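# Press the gauge pin on the magnet-marked post

## Task

Find the one post of the checking fixture that has a yellow magnet on it. Press that post's gauge pin fully in and keep it fully in for one second; after that the spring is allowed to push it back out. Do not disturb the other three pins, and do not move the magnet.

## Robot and tools

Robot: two UR20-type arms, left_arm and right_arm, each fitted with a Robotiq 2F-85 two-finger gripper and a wrist camera (cam_left_wrist and cam_right_wrist, both 896x504). In the scene frame, +z points up with its origin level with the table top, +x points out over the table, and left_arm stands on the +y side. The calibrated bases sit at left_arm (+0.060, +0.928, 0) and right_arm (-0.064, -0.817, 0), each turned only slightly about z. Every hand position, velocity and target an arm reports is in that arm's own base frame. Offsets, however, are measured along the current Hand target's own axes. On the gripper, the fingers point along +z and open and close along y. A camera block sticks out about 10 cm toward the gripper's +x. end_effector_position is the point between the closed pads; closed fingertips reach about 19 mm past it, and fully open ones about 6 mm.

execute_actions(actions, cameras): actions is a list of actions. Each action is a table of at most 15 rows, and each row runs for one control step of 1/30 s. If a table has fewer than 15 rows, its last row is held for the remaining steps. Every row holds 18 numbers in [-1, 1], always covering both arms in this order: left dx, dy, dz, rx, ry, rz, left gripper position, force_limit, speed, then the same nine for the right arm. dx..rz are an offset, not a pose. They count from that arm's Hand target as it stood when the action began, and every row counts from that same start. A scale of 1.0 means 0.6 m, or 180 degrees for rx,ry,rz, which together make up one rotation vector. Sending the same offset again moves the arm further. Six zeros ask for the current Hand target again. The gripper numbers are absolute commands, so to leave a gripper unchanged, send its last values again. cameras chooses which images come back: [] gives none, and leaving it out gives all.

move(target, speed, blend, stop_force, zero, blocking, cameras): the grippers travel in straight lines. target is one 18-number row laid out as above, or a list of up to 15 such rows. Every row is an offset from the Hand targets at the start of the move, never from the previous row. speed is in m/s, from 0.002 to 0.5, default 0.25; rotation is capped at twice that value in rad/s. blend is in m and rounds off the corners inside a list. stop_force is in N, from 6 to 120. It ends an arm's path once the wrist sensor feels that much push against its motion, after which the arm backs off a little but keeps pressing. Do not rely on it while the gripper is rotating, and leave it out when pulling away from something being pressed. zero=true, the default, re-zeroes moving arms first. blocking=false cannot be combined with stop_force. The result includes a 'move:' line giving how it ended (done, off_target, moving, held, fault) and which limits acted; paced means the pose was clipped, held means steps were withheld. done does not mean nothing was touched. Paths make no detours around obstacles or the other arm. Keep paths away from an arm's own base.

wait(seconds 0-10) lets time pass with the last commands still in force. stop brakes a move that is running. zoom_image(camera, region [x0,y0,x1,y1] in pixels, at most 504x504) enlarges part of the latest image. zero_wrist_force(arm) treats the present wrist reading as zero. read_manual only gives licence texts. finished_scene(scene) ends the scene for good, so call it only once the pin has been held in.

Gripper: position +1 is fully open (85 mm), the pads meet near -0.8, and -1 closes until something stops them. force_limit and speed together set grip strength and finger speed (about 20, 85 and 150 mm/s at -1, 0 and +1). object_status is 0 moving, 1 blocked while opening, 2 blocked while closing (gripping), 3 reached the commanded position. position_measured is in counts: 3 open, 230 pads together. For this pushing job, a closed gripper makes a small, firm tip.

Control behaviour: each step the commanded pose is clipped to within 150 mm and 16 degrees of the measured pose, and the motion trails the command by about 0.2 s. Hand target in a result is the last commanded pose after clipping. The gripper can stop short of it, so if it stays short, send the missing distance as an offset. To stop pressing against something, command the target back past where the gripper is now.

Result lines: joint positions, velocities and torques (these include gravity and friction, not just contact); 'within noise' means the arm is still. Wrist force and torque are given along the end effector axes, along with the peak since the last reading. Also Tool commands, object_status, and MOTOR HOT or fault lines.

Things to avoid: the arms are stiff. Approach slowly, use a modest stop_force, and press only a few millimetres beyond first contact. Do not hit or shove the other pins or the magnet, do not knock anything off the table, and keep the two arms clear of each other. Long holds or stretched reach heat the motors, and at 85 °C a 30-60 s brake stop follows. Time counts, including time spent thinking, and smooth, low-effort motion helps a little.

Each tool is called after "Call:" as name(argument=value, ...) on one line, values as JSON.

## Session

Call:
execute_actions(actions=[])

Scene clock: 0.00 s.
left_arm: end_effector_position=(+1.6020, +0.5513, +0.3701) position_measured=3 object_status=3 end_effector_quat_wxyz=(-0.049, +0.940, +0.190, +0.279) | right_arm: end_effector_position=(+0.4481, +0.4679, +0.3319) position_measured=3 object_status=3 end_effector_quat_wxyz=(-0.272, +0.502, +0.649, +0.503)
Joint positions: left_arm=[0.193 -0.686 0.985 -2.439 -1.472 -3.319] | right_arm=[4.007 -1.969 -2.772 1.193 2.076 2.519]
Joint velocities: within noise
Joint torques (N m): no reading
Motor temperatures (°C): left_arm=[24 35 26 39 34 34] | right_arm=[28 36 36 37 34 38]
Wrist force (N): no reading
Wrist torque (N m): no reading
Wrist force, peak (N): no reading
Hand target: left_arm +1.6020, +0.5513, +0.3701; -0.049, +0.940, +0.190, +0.279 | right_arm +0.4481, +0.4679, +0.3319; -0.272, +0.502, +0.649, +0.503
Tool commands: left_gripper/position=+1.0 left_gripper/force_limit=+1.0 left_gripper/speed=+1.0 right_gripper/position=+1.0 right_gripper/force_limit=+1.0 right_gripper/speed=+1.0
camera_calibration:
cam_left_wrist: T_world_to_cam=[[0.280293, -0.958412, -0.0536799, 0.116052], [-0.933418, -0.259082, -0.248208, 1.75325], [0.223978, 0.119677, -0.967218, 0.0591769], [0, 0, 0, 1]] pos_world=[1.59073, 0.558378, 0.498636]
cam_right_wrist: T_world_to_cam=[[0.956599, -0.136766, 0.25732, -0.433429], [0.120666, -0.61786, -0.776974, 0.502416], [0.265252, 0.774302, -0.574541, -0.162497], [0, 0, 0, 1]] pos_world=[0.397096, 0.376966, 0.408533]

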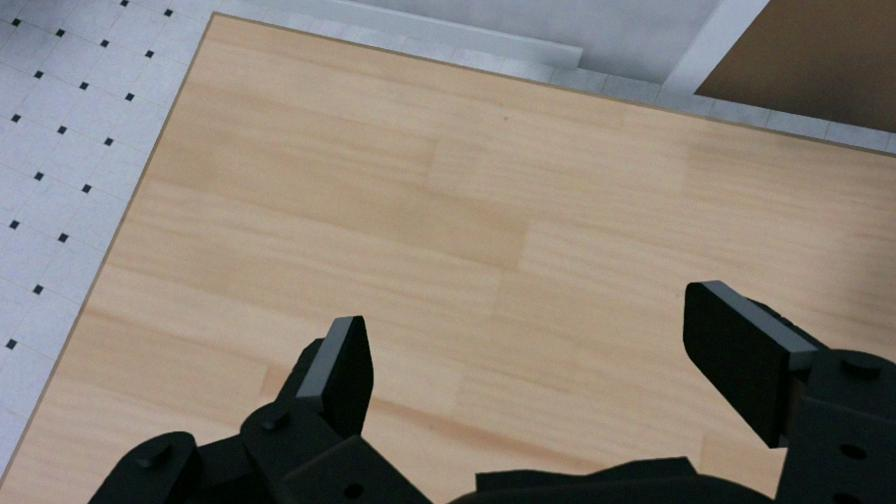

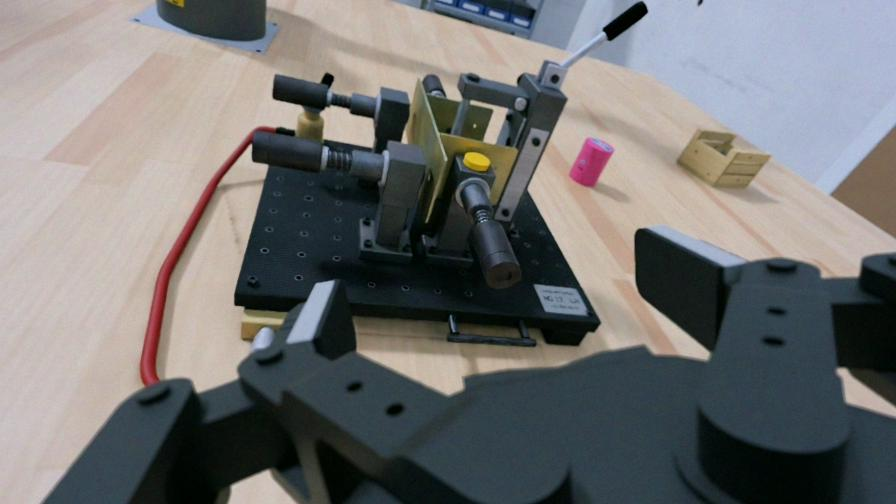

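Call:
zoom_image(camera="cam_right_wrist", region=[360, 110, 620, 360])

Scaled by 1.938 from the camera's 896x504 image, which has a finer 1280x720 frame.

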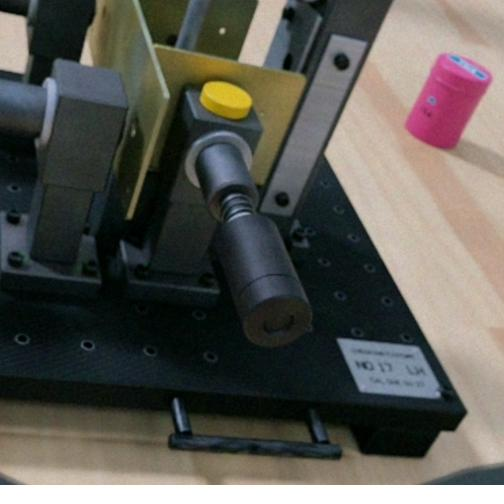

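Call:
move(target=[0,0,0,0,0,0,1,1,1,0,0.217,0,0,0,0,-1,-1,0], cameras=["cam_right_wrist"])

Call:
zoom_image(camera="cam_right_wrist", region=[230, 50, 490, 300])

Scene clock: 1.90 s.
left_arm: end_effector_position=(+1.6020, +0.5513, +0.3701) position_measured=3 object_status=3 end_effector_quat_wxyz=(-0.049, +0.940, +0.190, +0.279) | right_arm: end_effector_position=(+0.5686, +0.4666, +0.3813) position_measured=232 object_status=3 end_effector_quat_wxyz=(-0.272, +0.502, +0.649, +0.503)
Joint positions: left_arm=[0.193 -0.686 0.985 -2.439 -1.472 -3.319] | right_arm=[3.814 -1.865 -2.597 0.858 2.252 2.421]
Joint velocities: within noise
Joint torques (N m): left_arm=[-3.93 -275.42 -105.47 -11.87 1.09 -0.67] | right_arm=[-21.06 113.73 48.33 3.59 7.06 -7.17]
Motor temperatures (°C): left_arm=[24 35 26 39 34 34] | right_arm=[28 36 36 37 34 38]
Wrist force (N): left_arm=[0.0 0.2 -0.2] | right_arm=[-1.3 -0.1 -0.2]
Wrist torque (N m): left_arm=[0.04 -0.01 0.00] | right_arm=[-0.13 0.47 -0.26]
Wrist force, peak (N): left_arm=[0.4 -0.4 -0.3] | right_arm=[-1.2 3.2 -0.1]
Hand target: left_arm +1.6020, +0.5513, +0.3701; -0.049, +0.940, +0.190, +0.279 | right_arm +0.5686, +0.4666, +0.3813; -0.272, +0.502, +0.649, +0.503
Off the commanded pose: left_arm 0.000 m, 0 deg | right_arm 0.000 m, 0 deg.
move: done
camera_calibration:
cam_right_wrist: T_world_to_cam=[[0.956604, -0.136766, 0.2573, -0.561511], [0.120648, -0.617864, -0.776974, 0.525459], [0.26524, 0.774299, -0.574551, -0.165084], [0, 0, 0, 1]] pos_world=[0.517536, 0.375691, 0.457895]
Images, in order (width x height): cam_right_wrist 896x504.

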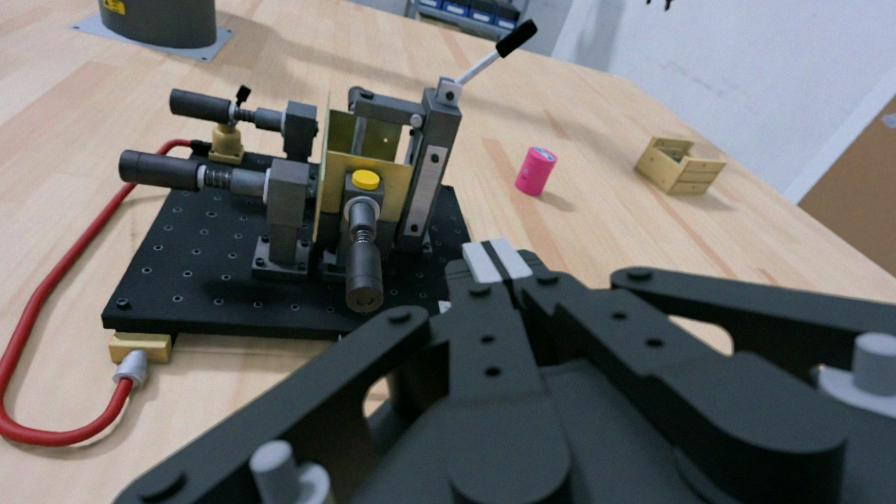

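Scaled by 1.938 from the camera's 896x504 image, which has a finer 1280x720 frame.

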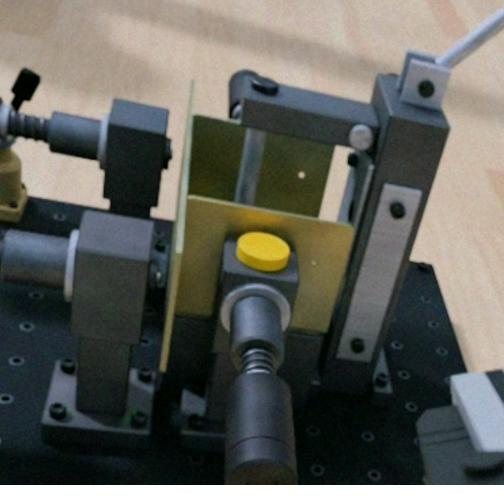

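Call:
move(target=[0,0,0,0,0,0,1,1,1,-0.2278,-0.1495,0.3657,0.0330,0.0761,0,-1,-1,0], cameras=["cam_right_wrist"])

Call:
zoom_image(camera="cam_right_wrist", region=[300, 50, 700, 350])

Scene clock: 4.57 s.
left_arm: end_effector_position=(+1.6020, +0.5513, +0.3701) position_measured=3 object_status=3 end_effector_quat_wxyz=(-0.049, +0.940, +0.190, +0.279) | right_arm: end_effector_position=(+0.5664, +0.6188, +0.1540) position_measured=232 object_status=3 end_effector_quat_wxyz=(-0.373, +0.424, +0.637, +0.525) end_effector_velocity=(+0.000, +0.001, -0.003) end_effector_angular_velocity=(+0.000, +0.002, +0.000)
Joint positions: left_arm=[0.193 -0.686 0.985 -2.439 -1.472 -3.319] | right_arm=[3.921 -2.46 -2.386 1.454 2.377 2.594]
Joint velocities: left_arm=[within noise] | right_arm=[0 -0.005 0.002 0.002 0 0.001]
Joint torques (N m): left_arm=[5.57 -275.79 -109.53 -11.62 2.27 0] | right_arm=[24.2 128.11 14.06 13.92 5.95 6.22]
Motor temperatures (°C): left_arm=[24 35 26 39 34 34] | right_arm=[28 36 36 37 34 38]
Wrist force (N): left_arm=[0.0 0.1 0.1] | right_arm=[0.3 -0.8 -0.4]
Wrist torque (N m): left_arm=[0.02 -0.01 0.00] | right_arm=[-0.32 0.15 -0.23]
Wrist force, peak (N): left_arm=[-0.3 -0.1 -0.3] | right_arm=[-3.1 -1.8 2.4]
Hand target: left_arm +1.6020, +0.5513, +0.3701; -0.049, +0.940, +0.190, +0.279 | right_arm +0.5665, +0.6189, +0.1539; -0.373, +0.424, +0.637, +0.525
Off the commanded pose: left_arm 0.000 m, 0 deg | right_arm 0.000 m, 0 deg.
move: done
camera_calibration:
cam_right_wrist: T_world_to_cam=[[0.978064, -0.00540402, 0.208234, -0.566088], [0.185097, -0.436002, -0.880705, 0.310126], [0.0955499, 0.899929, -0.425438, -0.417465], [0, 0, 0, 1]] pos_world=[0.536156, 0.507845, 0.213403]
Images, in order (width x height): cam_right_wrist 896x504.

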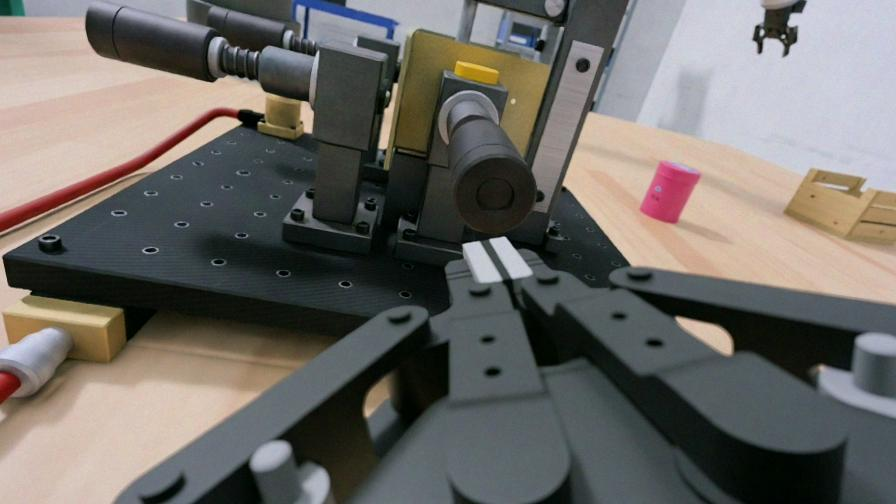

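Scaled by 1.260 from the camera's 896x504 image, which has a finer 1280x720 frame.

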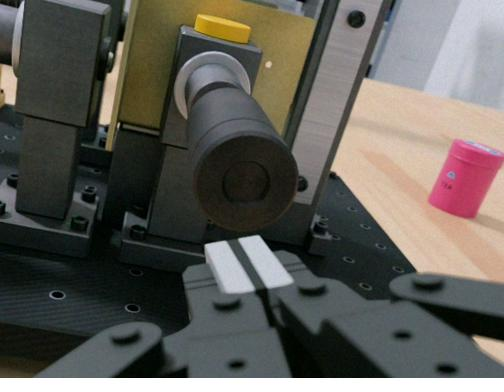

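Call:
move(target=[0,0,0,0,0,0,1,1,1,0.0083,0.0105,0.057,0,0,0,-1,-1,0], cameras=[])

Call:
move(target=[0,0,0,0,0,0,1,1,1,0.0178,0.0058,0.0983,0,0,0,-1,-1,0], cameras=["cam_right_wrist"], speed=0.015, stop_force=50)

Scene clock: 6.10 s.
left_arm: end_effector_position=(+1.6020, +0.5513, +0.3701) position_measured=3 object_status=3 end_effector_quat_wxyz=(-0.049, +0.940, +0.190, +0.279) | right_arm: end_effector_position=(+0.5695, +0.6537, +0.1549) position_measured=232 object_status=3 end_effector_quat_wxyz=(-0.373, +0.424, +0.637, +0.525)
Joint positions: left_arm=[0.193 -0.686 0.985 -2.439 -1.472 -3.319] | right_arm=[3.957 -2.455 -2.357 1.43 2.342 2.606]
Joint velocities: within noise
Joint torques (N m): left_arm=[4.06 -280.92 -109.01 -11.51 2.51 0.43] | right_arm=[21.43 191.86 13.97 1.27 -4.55 5.51]
Motor temperatures (°C): left_arm=[24 35 26 39 34 34] | right_arm=[28 36 36 37 34 38]
Wrist force (N): left_arm=[0.0 0.1 -0.4] | right_arm=[0.4 -0.4 -1.0]
Wrist torque (N m): left_arm=[0.02 -0.01 -0.01] | right_arm=[-0.20 0.13 -0.21]
Wrist force, peak (N): left_arm=[0.5 -0.2 -0.2] | right_arm=[0.5 -1.0 -1.9]
Hand target: left_arm +1.6020, +0.5513, +0.3701; -0.049, +0.940, +0.190, +0.279 | right_arm +0.5695, +0.6539, +0.1549; -0.373, +0.424, +0.637, +0.525
Off the commanded pose: left_arm 0.000 m, 0 deg | right_arm 0.000 m, 0 deg.
move: done
No camera images: "cameras" was empty.

Scene clock: 9.13 s.
left_arm: end_effector_position=(+1.6020, +0.5513, +0.3701) position_measured=3 object_status=3 end_effector_quat_wxyz=(-0.049, +0.940, +0.190, +0.279) | right_arm: end_effector_position=(+0.5684, +0.6812, +0.1553) position_measured=232 object_status=3 end_effector_quat_wxyz=(-0.373, +0.424, +0.637, +0.525)
Joint positions: left_arm=[0.193 -0.686 0.985 -2.439 -1.472 -3.319] | right_arm=[3.987 -2.452 -2.338 1.415 2.313 2.616]
Joint velocities: within noise
Joint torques (N m): left_arm=[2.44 -281.31 -111.63 -11.69 3.21 1.34] | right_arm=[13.95 166.75 11.75 7.51 7.93 -6.99]
Motor temperatures (°C): left_arm=[24 35 26 39 34 34] | right_arm=[28 36 36 37 34 38]
Wrist force (N): left_arm=[0.1 -0.1 0.1] | right_arm=[-11.4 -0.9 -53.0]
Wrist torque (N m): left_arm=[-0.02 -0.02 0.00] | right_arm=[-0.42 0.36 -0.13]
Wrist force, peak (N): left_arm=[0.1 0.5 -0.3] | right_arm=[-20.6 -2.6 -118.8]
Hand target: left_arm +1.6020, +0.5513, +0.3701; -0.049, +0.940, +0.190, +0.279 | right_arm +0.5684, +0.6812, +0.1553; -0.373, +0.424, +0.637, +0.525 (not the last commanded pose)
Off the commanded pose: left_arm 0.000 m, 0 deg | right_arm 0.033 m, 0 deg.
move: contact (right_arm)
camera_calibration:
cam_right_wrist: T_world_to_cam=[[0.97807, -0.00539101, 0.208205, -0.56793], [0.185088, -0.43589, -0.880762, 0.338035], [0.0955027, 0.899984, -0.425334, -0.47328], [0, 0, 0, 1]] pos_world=[0.538108, 0.570229, 0.214672]
Images, in order (width x height): cam_right_wrist 896x504.

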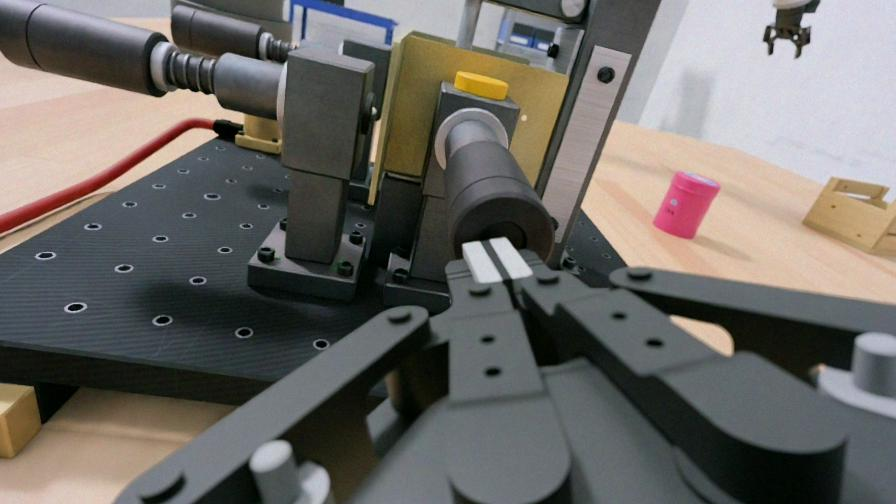

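Call:
zoom_image(camera="cam_right_wrist", region=[400, 60, 600, 280])

Call:
wait(seconds=1, cameras=[])

Scaled by 2.291 from the camera's 896x504 image, which has a finer 1280x720 frame.

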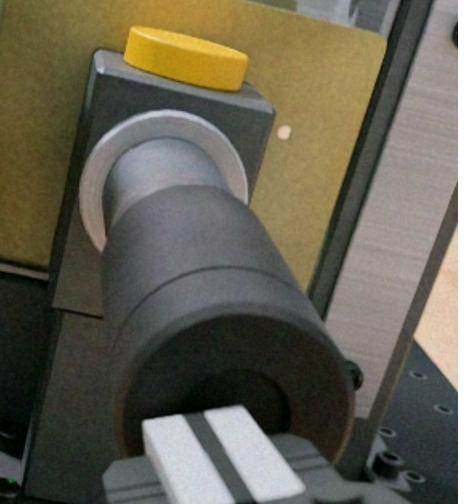

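Scene clock: 10.30 s.
left_arm: end_effector_position=(+1.6020, +0.5513, +0.3701) position_measured=3 object_status=3 end_effector_quat_wxyz=(-0.049, +0.940, +0.190, +0.279) | right_arm: end_effector_position=(+0.5684, +0.6812, +0.1553) position_measured=232 object_status=3 end_effector_quat_wxyz=(-0.373, +0.424, +0.637, +0.525)
Joint positions: left_arm=[0.193 -0.686 0.985 -2.439 -1.472 -3.319] | right_arm=[3.987 -2.452 -2.338 1.415 2.313 2.616]
Joint velocities: within noise
Joint torques (N m): left_arm=[5.81 -283.29 -112.78 -11.17 3.4 2.03] | right_arm=[12.94 158.15 12.83 7.73 7.72 -7.54]
Motor temperatures (°C): left_arm=[24 35 26 39 34 34] | right_arm=[28 36 36 37 34 38]
Wrist force (N): left_arm=[0.4 -0.2 -0.3] | right_arm=[-10.9 -0.9 -50.7]
Wrist torque (N m): left_arm=[-0.05 -0.08 -0.01] | right_arm=[-0.40 0.36 -0.13]
Wrist force, peak (N): left_arm=[0.4 -0.2 -0.3] | right_arm=[-11.4 -0.6 -52.4]
Hand target: left_arm +1.6020, +0.5513, +0.3701; -0.049, +0.940, +0.190, +0.279 | right_arm +0.5684, +0.6812, +0.1553; -0.373, +0.424, +0.637, +0.525 (not the last commanded pose)
Tool commands: left_gripper/position=+1.0 left_gripper/force_limit=+1.0 left_gripper/speed=+1.0 right_gripper/position=-1.0 right_gripper/force_limit=-1.0 right_gripper/speed=+0.0
Off the commanded pose: left_arm 0.000 m, 0 deg | right_arm 0.033 m, 0 deg.
wait: 1.00 s; at rest from the start
No camera images: "cameras" was empty.

Call:
move(target=[0,0,0,0,0,0,1,1,1,0.0001,0,0.0008,0,0,0,-1,-1,0], cameras=[], speed=0.005)

Call:
wait(seconds=0.8, cameras=[])

Scene clock: 11.30 s.
left_arm: end_effector_position=(+1.6020, +0.5513, +0.3701) position_measured=3 object_status=3 end_effector_quat_wxyz=(-0.049, +0.940, +0.190, +0.279) | right_arm: end_effector_position=(+0.5684, +0.6815, +0.1553) position_measured=232 object_status=3 end_effector_quat_wxyz=(-0.373, +0.424, +0.637, +0.525)
Joint positions: left_arm=[0.193 -0.686 0.985 -2.439 -1.472 -3.319] | right_arm=[3.987 -2.452 -2.338 1.414 2.312 2.616]
Joint velocities: within noise
Joint torques (N m): left_arm=[-1.7 -285.12 -113.64 -10.62 4.49 2.07] | right_arm=[92.27 154.68 62.85 -2.33 -0.52 3.56]
Motor temperatures (°C): left_arm=[24 35 26 39 34 34] | right_arm=[28 36 36 37 34 38]
Wrist force (N): left_arm=[-0.2 0.0 -0.2] | right_arm=[-16.6 -2.0 -99.8]
Wrist torque (N m): left_arm=[0.00 0.03 0.00] | right_arm=[-0.64 0.61 -0.12]
Wrist force, peak (N): left_arm=[0.4 -0.1 0.3] | right_arm=[-16.6 -2.0 -99.8]
Hand target: left_arm +1.6020, +0.5513, +0.3701; -0.049, +0.940, +0.190, +0.279 | right_arm +0.5684, +0.6816, +0.1553; -0.373, +0.424, +0.637, +0.525
Off the commanded pose: left_arm 0.000 m, 0 deg | right_arm 0.000 m, 0 deg.
move: done
No camera images: "cameras" was empty.

Scene clock: 12.10 s.
left_arm: end_effector_position=(+1.6020, +0.5513, +0.3701) position_measured=3 object_status=3 end_effector_quat_wxyz=(-0.049, +0.940, +0.190, +0.279) | right_arm: end_effector_position=(+0.5684, +0.6816, +0.1553) position_measured=232 object_status=3 end_effector_quat_wxyz=(-0.373, +0.424, +0.637, +0.525)
Joint positions: left_arm=[0.193 -0.686 0.985 -2.439 -1.472 -3.319] | right_arm=[3.988 -2.452 -2.338 1.414 2.312 2.616]
Joint velocities: within noise
Joint torques (N m): left_arm=[6.3 -283.93 -112.94 -10.51 4.29 2.43] | right_arm=[108.09 148.59 71.38 -4.37 -0.13 4.84]
Motor temperatures (°C): left_arm=[24 35 26 39 34 34] | right_arm=[28 36 36 37 34 38]
Wrist force (N): left_arm=[0.1 0.2 -0.2] | right_arm=[-21.1 -2.8 -125.9]
Wrist torque (N m): left_arm=[0.02 -0.01 0.00] | right_arm=[-0.75 0.75 -0.11]
Wrist force, peak (N): left_arm=[0.2 -0.5 -0.2] | right_arm=[-21.1 -2.8 -125.9]
Hand target: left_arm +1.6020, +0.5513, +0.3701; -0.049, +0.940, +0.190, +0.279 | right_arm +0.5684, +0.6816, +0.1553; -0.373, +0.424, +0.637, +0.525
Tool commands: left_gripper/position=+1.0 left_gripper/force_limit=+1.0 left_gripper/speed=+1.0 right_gripper/position=-1.0 right_gripper/force_limit=-1.0 right_gripper/speed=+0.0
Off the commanded pose: left_arm 0.000 m, 0 deg | right_arm 0.000 m, 0 deg.
wait: 0.80 s; at rest by 0.17 s
No camera images: "cameras" was empty.

Bottomed (stiff) and held. Retract now; backwards ~45 mm.

Call:
move(target=[0,0,0,0,0,0,1,1,1,-0.0133,-0.0044,-0.0737,0,0,0,-1,-1,0], cameras=["cam_right_wrist"], speed=0.1)

Call:
finished_scene(scene=2)

Scene clock: 13.17 s.
left_arm: end_effector_position=(+1.6020, +0.5513, +0.3701) position_measured=3 object_status=3 end_effector_quat_wxyz=(-0.049, +0.940, +0.190, +0.279) | right_arm: end_effector_position=(+0.5701, +0.6369, +0.1546) position_measured=232 object_status=3 end_effector_quat_wxyz=(-0.373, +0.424, +0.637, +0.525)
Joint positions: left_arm=[0.193 -0.686 0.985 -2.439 -1.472 -3.319] | right_arm=[3.937 -2.456 -2.369 1.438 2.361 2.6]
Joint velocities: within noise
Joint torques (N m): left_arm=[6.32 -286.87 -116.45 -10.22 4.16 1.9] | right_arm=[-15.2 142.39 -20.02 11.56 6.01 -6.63]
Motor temperatures (°C): left_arm=[24 35 26 39 34 34] | right_arm=[28 36 36 37 34 38]
Wrist force (N): left_arm=[0.1 -0.3 -0.4] | right_arm=[0.5 -0.5 -0.9]
Wrist torque (N m): left_arm=[-0.06 -0.01 0.00] | right_arm=[-0.24 0.11 -0.22]
Wrist force, peak (N): left_arm=[0.1 -0.3 -0.4] | right_arm=[-21.2 -2.3 -127.5]
Hand target: left_arm +1.6020, +0.5513, +0.3701; -0.049, +0.940, +0.190, +0.279 | right_arm +0.5701, +0.6367, +0.1546; -0.373, +0.424, +0.637, +0.525
Off the commanded pose: left_arm 0.000 m, 0 deg | right_arm 0.000 m, 0 deg.
move: done
camera_calibration:
cam_right_wrist: T_world_to_cam=[[0.978071, -0.00539224, 0.2082, -0.569693], [0.185083, -0.435897, -0.88076, 0.317744], [0.0955031, 0.899981, -0.42534, -0.433863], [0, 0, 0, 1]] pos_world=[0.539827, 0.5259, 0.213927]
Images, in order (width x height): cam_right_wrist 896x504.

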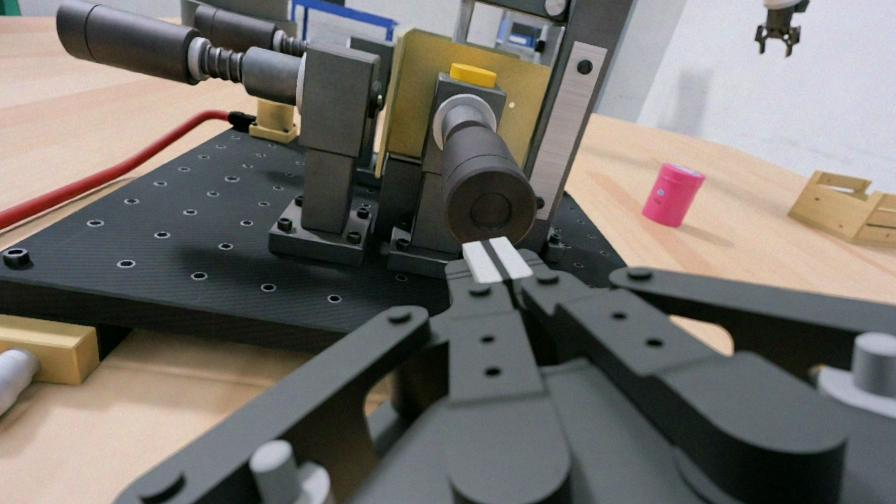

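The scene is finished: the task was done.


## Next scene

The same job, from a new start.

Call:
execute_actions(actions=[])

Call:
zoom_image(camera="cam_right_wrist", region=[250, 50, 650, 350])

Scene clock: 0.00 s.
left_arm: end_effector_position=(+0.3071, -0.4220, +0.1602) position_measured=3 object_status=3 end_effector_quat_wxyz=(+0.066, +0.956, -0.074, +0.275) | right_arm: end_effector_position=(+0.4900, -0.3027, +0.2369) position_measured=3 object_status=3 end_effector_quat_wxyz=(+0.548, -0.467, -0.511, -0.471)
Joint positions: left_arm=[-1.763 -1.739 2.857 -2.766 -1.003 1.555] | right_arm=[2.511 -2.074 -2.06 -2.212 2.389 -0.015]
Joint velocities: within noise
Joint torques (N m): no reading
Motor temperatures (°C): left_arm=[24 35 26 38 34 33] | right_arm=[28 35 35 36 33 38]
Wrist force (N): no reading
Wrist torque (N m): no reading
Wrist force, peak (N): no reading
Hand target: left_arm +0.3071, -0.4220, +0.1602; +0.066, +0.956, -0.074, +0.275 | right_arm +0.4900, -0.3027, +0.2369; +0.548, -0.467, -0.511, -0.471
Tool commands: left_gripper/position=+1.0 left_gripper/force_limit=+1.0 left_gripper/speed=+1.0 right_gripper/position=+1.0 right_gripper/force_limit=+1.0 right_gripper/speed=+1.0
camera_calibration:
cam_left_wrist: T_world_to_cam=[[-0.28582, -0.958098, 0.0188461, -0.302738], [-0.929608, 0.272438, -0.248207, 0.463446], [0.232673, -0.088462, -0.968524, 0.172418], [0, 0, 0, 1]] pos_world=[0.304177, -0.40106, 0.287727]
cam_right_wrist: T_world_to_cam=[[0.978975, 0.0561564, -0.196097, -0.399582], [-0.174547, -0.266833, -0.947805, 0.238781], [-0.10555, 0.962105, -0.251421, 0.530503], [0, 0, 0, 1]] pos_world=[0.488854, -0.424245, 0.281341]

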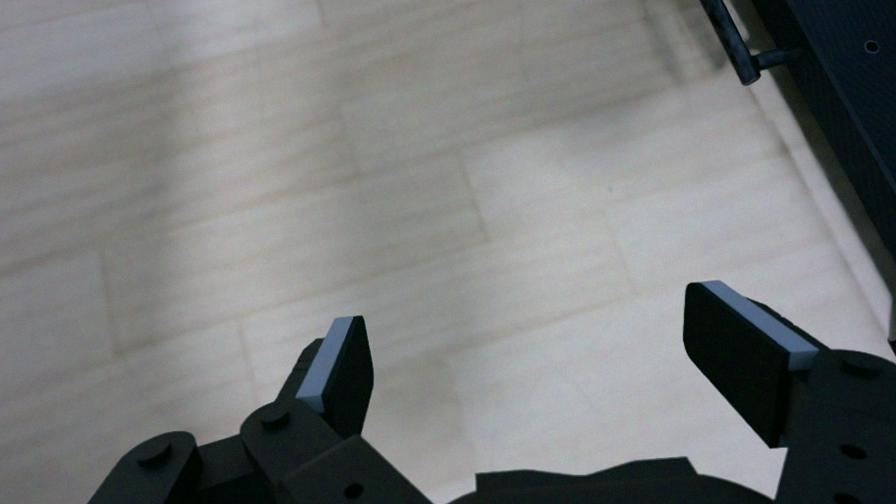

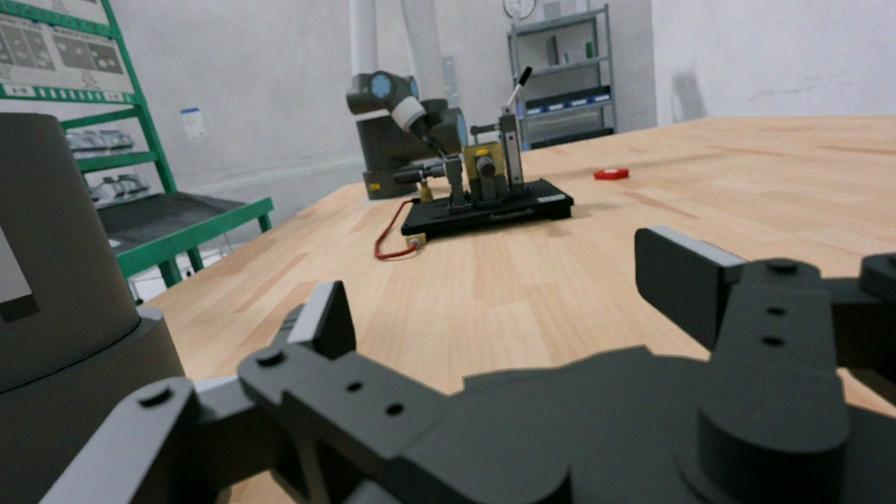

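Scaled by 1.260 from the camera's 896x504 image, which has a finer 1280x720 frame.

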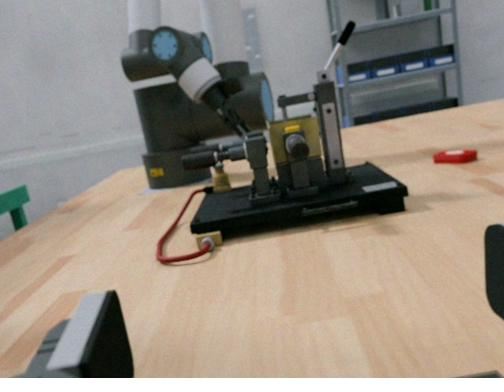

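Call:
zoom_image(camera="cam_right_wrist", region=[390, 60, 590, 260])

Scaled by 2.520 from the camera's 896x504 image, which has a finer 1280x720 frame.

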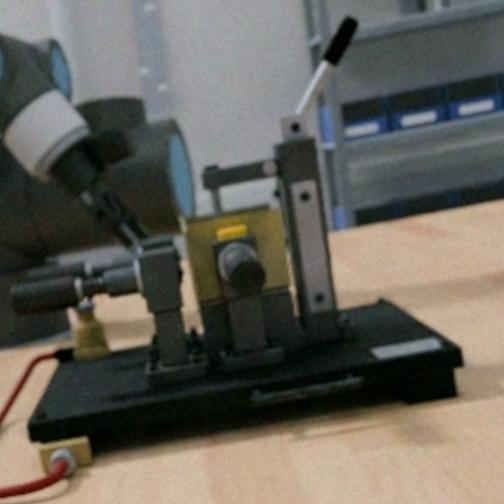

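Call:
move(target=[0,0,0,0,0,0,1,1,1,0.1243,0.053,0.7597,-0.0301,-0.0664,0,-1,-1,0], cameras=["cam_right_wrist"], speed=0.3)

Call:
zoom_image(camera="cam_right_wrist", region=[350, 60, 650, 300])

Scene clock: 5.47 s.
left_arm: end_effector_position=(+0.3071, -0.4220, +0.1602) position_measured=3 object_status=3 end_effector_quat_wxyz=(+0.066, +0.956, -0.074, +0.275) | right_arm: end_effector_position=(+0.4692, +0.1497, +0.3300) position_measured=232 object_status=3 end_effector_quat_wxyz=(-0.470, +0.537, +0.543, +0.442)
Joint positions: left_arm=[-1.763 -1.739 2.857 -2.766 -1.003 1.555] | right_arm=[3.181 -1.723 -2.734 -0.236 2.973 1.616]
Joint velocities: within noise
Joint torques (N m): left_arm=[6.72 -7.66 -58.94 -8.72 3.8 -1.17] | right_arm=[23.56 42.86 26.29 14.53 1.39 5.84]
Motor temperatures (°C): left_arm=[24 35 26 38 34 33] | right_arm=[28 35 35 36 33 38]
Wrist force (N): left_arm=[-0.2 0.4 0.7] | right_arm=[0.2 1.1 0.7]
Wrist torque (N m): left_arm=[0.06 0.03 0.00] | right_arm=[0.23 0.01 -0.06]
Wrist force, peak (N): left_arm=[-0.2 0.4 0.7] | right_arm=[-0.3 -0.3 5.3]
Hand target: left_arm +0.3071, -0.4220, +0.1602; +0.066, +0.956, -0.074, +0.275 | right_arm +0.4693, +0.1504, +0.3299; -0.469, +0.538, +0.542, +0.443
Off the commanded pose: left_arm 0.000 m, 0 deg | right_arm 0.001 m, 0 deg.
move: done
camera_calibration:
cam_right_wrist: T_world_to_cam=[[0.982611, -0.0652609, -0.17383, -0.37728], [-0.184597, -0.444189, -0.87671, 0.451965], [-0.0199985, 0.893553, -0.448512, 0.15165], [0, 0, 0, 1]] pos_world=[0.457184, 0.0406285, 0.398676]
Images, in order (width x height): cam_right_wrist 896x504.

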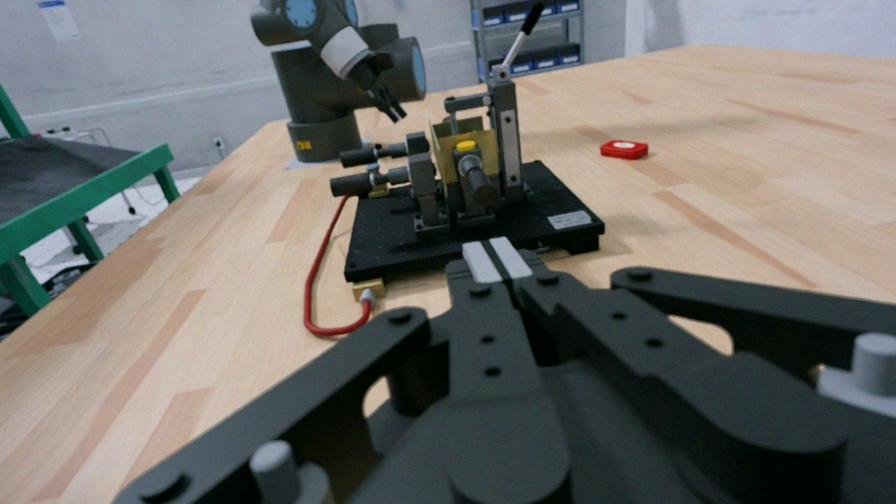

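Scaled by 1.680 from the camera's 896x504 image, which has a finer 1280x720 frame.

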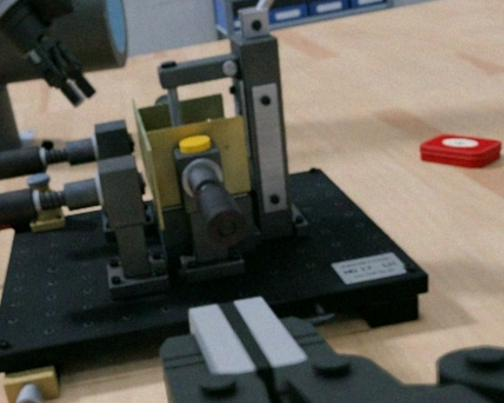

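Call:
move(target=[0,0,0,0,0,0,1,1,1,-0.1667,0.0975,0.7577,0,0,0,-1,-1,0], cameras=["cam_right_wrist"], speed=0.3)

Call:
zoom_image(camera="cam_right_wrist", region=[370, 50, 610, 290])

Scene clock: 8.03 s.
left_arm: end_effector_position=(+0.3071, -0.4220, +0.1602) position_measured=3 object_status=3 end_effector_quat_wxyz=(+0.066, +0.956, -0.074, +0.275) | right_arm: end_effector_position=(+0.4978, +0.4510, +0.2052) position_measured=232 object_status=3 end_effector_quat_wxyz=(-0.474, +0.523, +0.596, +0.383)
Joint positions: left_arm=[-1.763 -1.739 2.857 -2.766 -1.003 1.555] | right_arm=[3.735 -2.307 -2.591 1.178 2.649 2.66]
Joint velocities: within noise
Joint torques (N m): left_arm=[7.54 -8.05 -61.37 -7.68 4.29 -0.85] | right_arm=[-20.68 153.24 -17.52 2.9 8.26 -8.56]
Motor temperatures (°C): left_arm=[24 35 26 38 34 33] | right_arm=[28 35 35 36 33 38]
Wrist force (N): left_arm=[0.2 0.1 0.4] | right_arm=[-0.2 0.2 0.7]
Wrist torque (N m): left_arm=[0.01 -0.03 0.00] | right_arm=[0.36 0.04 -0.13]
Wrist force, peak (N): left_arm=[0.1 0.2 0.6] | right_arm=[-12.6 3.5 25.5]
Hand target: left_arm +0.3071, -0.4220, +0.1602; +0.066, +0.956, -0.074, +0.275 | right_arm +0.4978, +0.4509, +0.2052; -0.474, +0.523, +0.596, +0.383 (not the last commanded pose)
Off the commanded pose: left_arm 0.000 m, 0 deg | right_arm 0.143 m, 9 deg.
led back after a hold (right arm): the arm was led back toward your command in small steps, so it may still be short of it.
move: held (right_arm; a check stopped the path); limits=held
pose unreachable (right arm): on one or more control steps of this call, first in action 0 (counted from 0), this arm could not follow its commanded pose, so it was not sent that pose on those steps. It may still have moved: this result reports where it is.
cause: moving toward the commanded pose would bring two parts of the arm too close to each other (its gripper and another part of the arm, with joints 4 (wrist 1) to 6 (wrist 3) between them).
camera_calibration:
cam_right_wrist: T_world_to_cam=[[0.982844, 0.0470558, -0.178335, -0.45726], [-0.124337, -0.545121, -0.829086, 0.487357], [-0.136227, 0.837036, -0.529918, -0.0729213], [0, 0, 0, 1]] pos_world=[0.500078, 0.348223, 0.283873]
Images, in order (width x height): cam_right_wrist 896x504.

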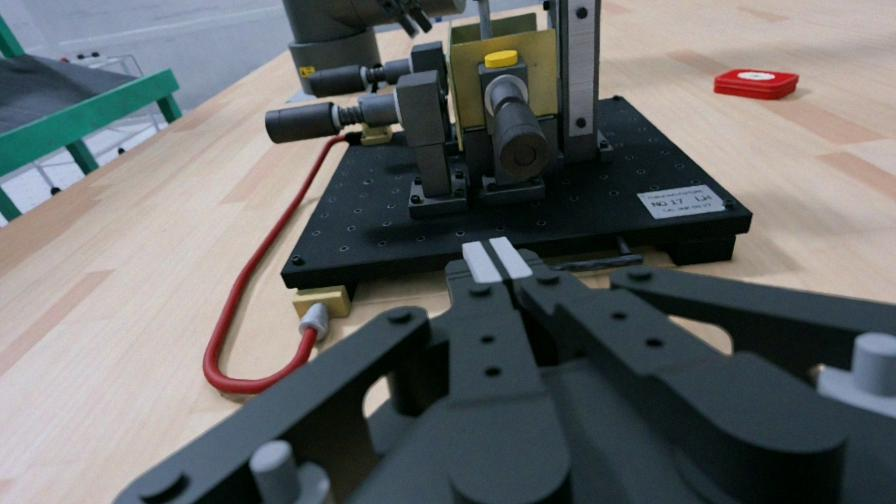

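Scaled by 2.100 from the camera's 896x504 image, which has a finer 1280x720 frame.

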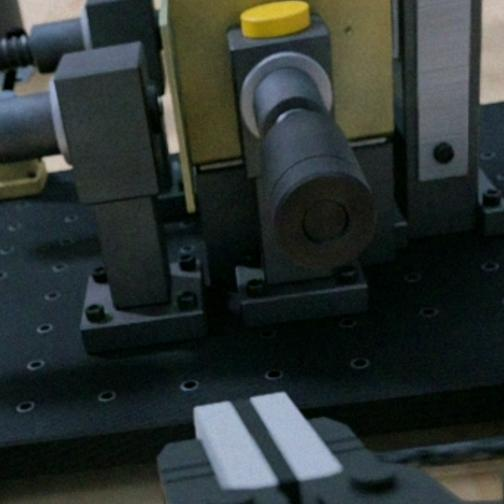

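Call:
move(target=[0,0,0,0,0,0,1,1,1,-0.0288,0.068,0.2137,-0.048,0.0209,-0.1196,-1,-1,0], cameras=["cam_right_wrist"], speed=0.2)

Call:
zoom_image(camera="cam_right_wrist", region=[370, 50, 610, 290])

Scene clock: 10.33 s.
left_arm: end_effector_position=(+0.3071, -0.4220, +0.1602) position_measured=3 object_status=3 end_effector_quat_wxyz=(+0.066, +0.956, -0.074, +0.275) | right_arm: end_effector_position=(+0.5171, +0.5749, +0.1538) position_measured=232 object_status=3 end_effector_quat_wxyz=(-0.373, +0.424, +0.637, +0.525)
Joint positions: left_arm=[-1.763 -1.739 2.857 -2.766 -1.003 1.555] | right_arm=[3.928 -2.482 -2.474 1.565 2.37 2.595]
Joint velocities: within noise
Joint torques (N m): left_arm=[9.76 -6.32 -63.37 -6.47 3.47 -0.52] | right_arm=[19.26 136.2 0.56 12.96 -2.22 -8.33]
Motor temperatures (°C): left_arm=[24 35 26 38 34 33] | right_arm=[28 35 35 36 33 38]
Wrist force (N): left_arm=[0.0 0.1 0.4] | right_arm=[1.3 -0.4 0.3]
Wrist torque (N m): left_arm=[0.00 -0.01 0.00] | right_arm=[-0.13 -0.33 -0.13]
Wrist force, peak (N): left_arm=[-0.1 0.1 0.8] | right_arm=[1.0 -0.6 1.8]
Hand target: left_arm +0.3071, -0.4220, +0.1602; +0.066, +0.956, -0.074, +0.275 | right_arm +0.5171, +0.5750, +0.1537; -0.373, +0.424, +0.637, +0.525
Off the commanded pose: left_arm 0.000 m, 0 deg | right_arm 0.000 m, 0 deg.
move: done
camera_calibration:
cam_right_wrist: T_world_to_cam=[[0.977994, -0.0054504, 0.208564, -0.517988], [0.185301, -0.436695, -0.880319, 0.300131], [0.095877, 0.899593, -0.426075, -0.373234], [0, 0, 0, 1]] pos_world=[0.486759, 0.464001, 0.213219]
Images, in order (width x height): cam_right_wrist 896x504.

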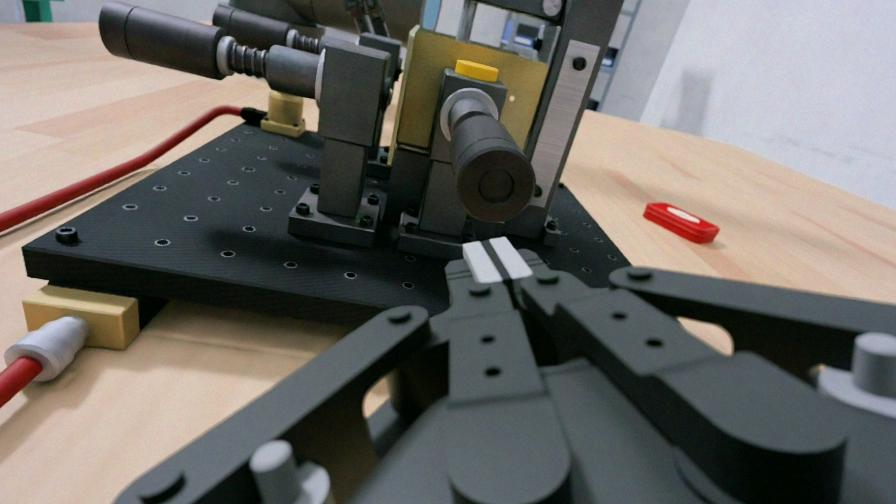

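Scaled by 2.100 from the camera's 896x504 image, which has a finer 1280x720 frame.

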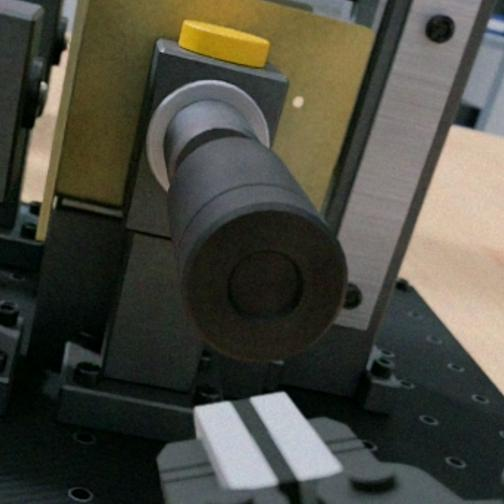

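Call:
move(target=[[0,0,0,0,0,0,1,1,1,0.0122,0.0122,0.0613,0,0,0,-1,-1,0],[0,0,0,0,0,0,1,1,1,0.0172,0.0138,0.0892,0,0,0,-1,-1,0]], cameras=["cam_right_wrist"], speed=[0.06,0.03], blend=0.004, stop_force=70)

Call:
move(target=[0,0,0,0,0,0,1,1,1,0.0089,0.0029,0.0492,0,0,0,-1,-1,0], cameras=["cam_right_wrist"], speed=0.006, stop_force=75, zero=false)

Call:
zoom_image(camera="cam_right_wrist", region=[400, 60, 600, 280])

Scene clock: 13.10 s.
left_arm: end_effector_position=(+0.3071, -0.4220, +0.1602) position_measured=3 object_status=3 end_effector_quat_wxyz=(+0.066, +0.956, -0.074, +0.275) | right_arm: end_effector_position=(+0.5195, +0.6300, +0.1570) position_measured=232 object_status=3 end_effector_quat_wxyz=(-0.373, +0.424, +0.637, +0.525)
Joint positions: left_arm=[-1.763 -1.739 2.857 -2.766 -1.003 1.555] | right_arm=[3.992 -2.465 -2.434 1.524 2.308 2.616]
Joint velocities: within noise
Joint torques (N m): left_arm=[11.96 -6.22 -63.16 -6.73 3.63 -0.38] | right_arm=[25.82 178.57 4.84 1.94 -3.12 5.24]
Motor temperatures (°C): left_arm=[24 35 26 38 34 33] | right_arm=[28 35 35 36 33 38]
Wrist force (N): left_arm=[0.0 0.3 -0.1] | right_arm=[-0.5 -1.7 -7.1]
Wrist torque (N m): left_arm=[0.05 0.00 0.00] | right_arm=[-0.26 -0.14 -0.03]
Wrist force, peak (N): left_arm=[-0.1 0.8 0.4] | right_arm=[-1.0 -2.2 -7.3]
Hand target: left_arm +0.3071, -0.4220, +0.1602; +0.066, +0.956, -0.074, +0.275 | right_arm +0.5195, +0.6300, +0.1569; -0.373, +0.424, +0.637, +0.525
Off the commanded pose: left_arm 0.000 m, 0 deg | right_arm 0.000 m, 0 deg.
move: done
camera_calibration:
cam_right_wrist: T_world_to_cam=[[0.977944, -0.00552259, 0.208794, -0.520652], [0.185484, -0.436627, -0.880314, 0.32639], [0.0960267, 0.899626, -0.425973, -0.421782], [0, 0, 0, 1]] pos_world=[0.48913, 0.519081, 0.216367]
Images, in order (width x height): cam_right_wrist 896x504.

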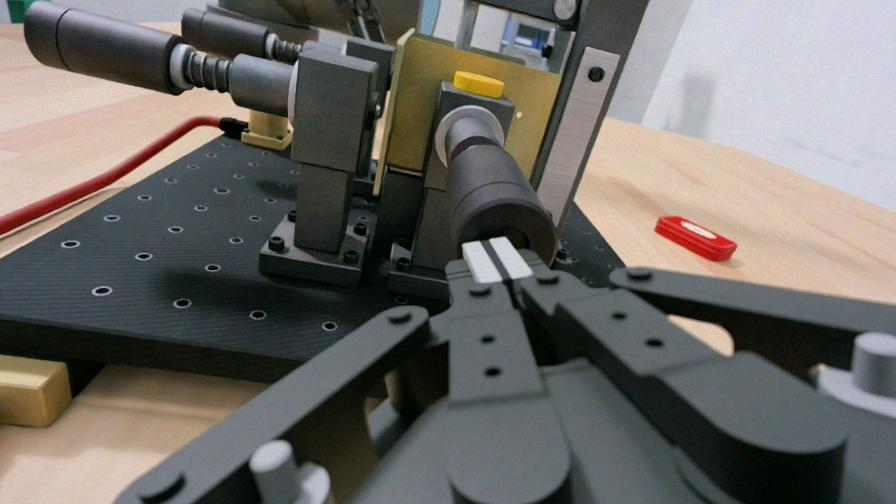

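Scene clock: 17.37 s.
left_arm: end_effector_position=(+0.3071, -0.4220, +0.1602) position_measured=3 object_status=3 end_effector_quat_wxyz=(+0.066, +0.956, -0.074, +0.275) | right_arm: end_effector_position=(+0.5187, +0.6494, +0.1573) position_measured=232 object_status=3 end_effector_quat_wxyz=(-0.372, +0.424, +0.637, +0.525)
Joint positions: left_arm=[-1.763 -1.739 2.857 -2.766 -1.003 1.555] | right_arm=[4.015 -2.462 -2.421 1.511 2.285 2.623]
Joint velocities: within noise
Joint torques (N m): left_arm=[7.85 -7.1 -68.63 -7.76 4.56 -1.43] | right_arm=[33.92 164.3 20.26 3.38 8.97 -4.11]
Motor temperatures (°C): left_arm=[24 35 26 38 34 33] | right_arm=[28 35 35 36 33 38]
Wrist force (N): left_arm=[-0.3 0.1 0.2] | right_arm=[-18.1 -1.9 -81.7]
Wrist torque (N m): left_arm=[0.00 0.05 0.00] | right_arm=[-0.59 0.20 0.08]
Wrist force, peak (N): left_arm=[0.1 0.3 0.6] | right_arm=[-20.4 -1.1 -101.7]
Hand target: left_arm +0.3071, -0.4220, +0.1602; +0.066, +0.956, -0.074, +0.275 | right_arm +0.5187, +0.6494, +0.1572; -0.372, +0.424, +0.637, +0.525 (not the last commanded pose)
Off the commanded pose: left_arm 0.000 m, 0 deg | right_arm 0.011 m, 0 deg.
move: contact (right_arm)
camera_calibration:
cam_right_wrist: T_world_to_cam=[[0.977958, -0.0056587, 0.208726, -0.519767], [0.18536, -0.436671, -0.880318, 0.335376], [0.0961263, 0.899603, -0.425997, -0.439065], [0, 0, 0, 1]] pos_world=[0.48835, 0.538492, 0.216686]
Images, in order (width x height): cam_right_wrist 896x504.

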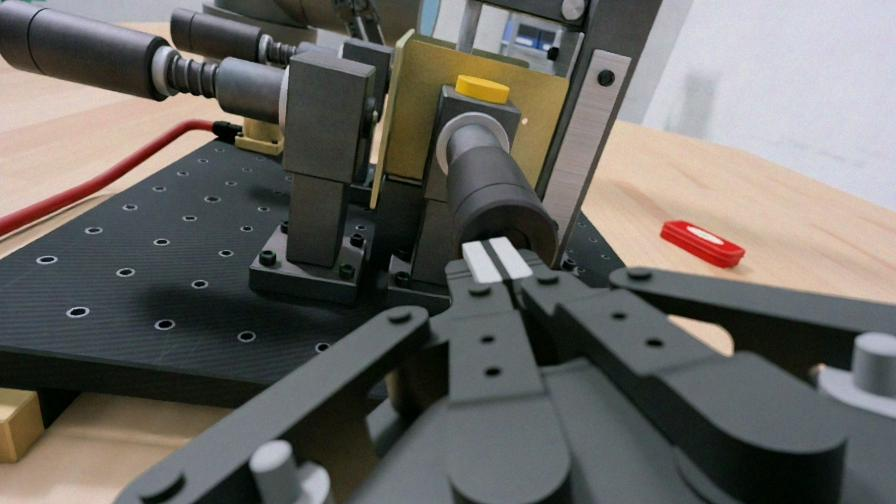

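Scaled by 2.291 from the camera's 896x504 image, which has a finer 1280x720 frame.

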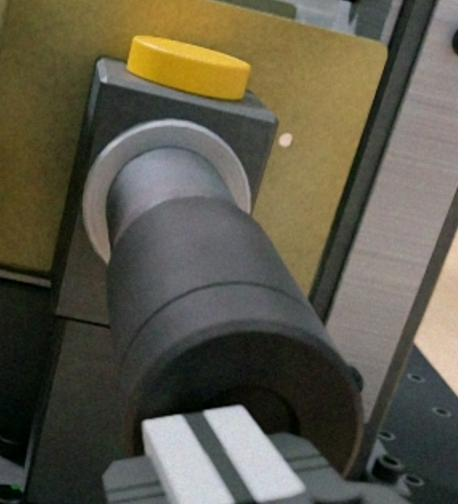

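Call:
wait(seconds=1.2, cameras=[])

Call:
move(target=[0,0,0,0,0,0,1,1,1,-0.0133,-0.0044,-0.0737,0,0,0,-1,-1,0], cameras=["cam_right_wrist"], speed=0.1)

Call:
finished_scene(scene=3)

Scene clock: 18.80 s.
left_arm: end_effector_position=(+0.3071, -0.4220, +0.1602) position_measured=3 object_status=3 end_effector_quat_wxyz=(+0.066, +0.956, -0.074, +0.275) | right_arm: end_effector_position=(+0.5187, +0.6494, +0.1572) position_measured=232 object_status=3 end_effector_quat_wxyz=(-0.372, +0.424, +0.637, +0.525)
Joint positions: left_arm=[-1.763 -1.739 2.857 -2.766 -1.003 1.555] | right_arm=[4.015 -2.462 -2.421 1.511 2.285 2.623]
Joint velocities: within noise
Joint torques (N m): left_arm=[10.61 -8.61 -67.76 -8.26 3.57 -1.02] | right_arm=[30 156.64 19.25 3.72 8.57 -6.41]
Motor temperatures (°C): left_arm=[24 35 26 38 34 33] | right_arm=[28 35 35 36 33 38]
Wrist force (N): left_arm=[-0.2 -0.1 0.2] | right_arm=[-17.0 -1.5 -79.5]
Wrist torque (N m): left_arm=[-0.03 0.04 0.00] | right_arm=[-0.57 0.15 0.09]
Wrist force, peak (N): left_arm=[-0.4 0.2 0.7] | right_arm=[-17.4 -1.6 -81.8]
Hand target: left_arm +0.3071, -0.4220, +0.1602; +0.066, +0.956, -0.074, +0.275 | right_arm +0.5187, +0.6494, +0.1572; -0.372, +0.424, +0.637, +0.525 (not the last commanded pose)
Tool commands: left_gripper/position=+1.0 left_gripper/force_limit=+1.0 left_gripper/speed=+1.0 right_gripper/position=-1.0 right_gripper/force_limit=-1.0 right_gripper/speed=+0.0
Off the commanded pose: left_arm 0.000 m, 0 deg | right_arm 0.011 m, 0 deg.
wait: 1.20 s; at rest from the start
No camera images: "cameras" was empty.

Scene clock: 19.70 s.
left_arm: end_effector_position=(+0.3071, -0.4220, +0.1602) position_measured=3 object_status=3 end_effector_quat_wxyz=(+0.066, +0.956, -0.074, +0.275) | right_arm: end_effector_position=(+0.5204, +0.6046, +0.1566) position_measured=232 object_status=3 end_effector_quat_wxyz=(-0.372, +0.424, +0.637, +0.525)
Joint positions: left_arm=[-1.763 -1.739 2.857 -2.766 -1.003 1.555] | right_arm=[3.961 -2.47 -2.451 1.539 2.338 2.606]
Joint velocities: within noise
Joint torques (N m): left_arm=[15.87 -5.13 -70.22 -8.8 4.82 -1.06] | right_arm=[-19.47 137.23 -30.42 11.1 4.77 -7.84]
Motor temperatures (°C): left_arm=[24 35 26 38 34 33] | right_arm=[28 35 35 36 33 38]
Wrist force (N): left_arm=[-0.1 0.1 0.3] | right_arm=[1.0 -0.6 0.2]
Wrist torque (N m): left_arm=[0.01 0.01 0.00] | right_arm=[-0.16 -0.22 -0.08]
Wrist force, peak (N): left_arm=[-0.3 0.3 0.5] | right_arm=[-16.8 -1.6 -78.8]
Hand target: left_arm +0.3071, -0.4220, +0.1602; +0.066, +0.956, -0.074, +0.275 | right_arm +0.5205, +0.6044, +0.1566; -0.372, +0.424, +0.637, +0.525
Off the commanded pose: left_arm 0.000 m, 0 deg | right_arm 0.000 m, 0 deg.
move: done
camera_calibration:
cam_right_wrist: T_world_to_cam=[[0.977946, -0.00565518, 0.208779, -0.521581], [0.185408, -0.436686, -0.880301, 0.314859], [0.0961492, 0.899596, -0.426007, -0.399209], [0, 0, 0, 1]] pos_world=[0.490085, 0.493672, 0.216001]
Images, in order (width x height): cam_right_wrist 896x504.

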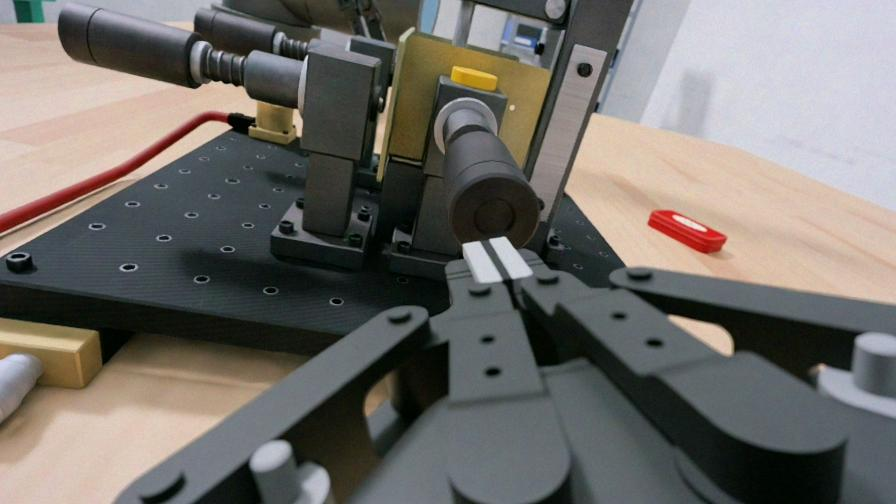

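The scene is finished: the task was done.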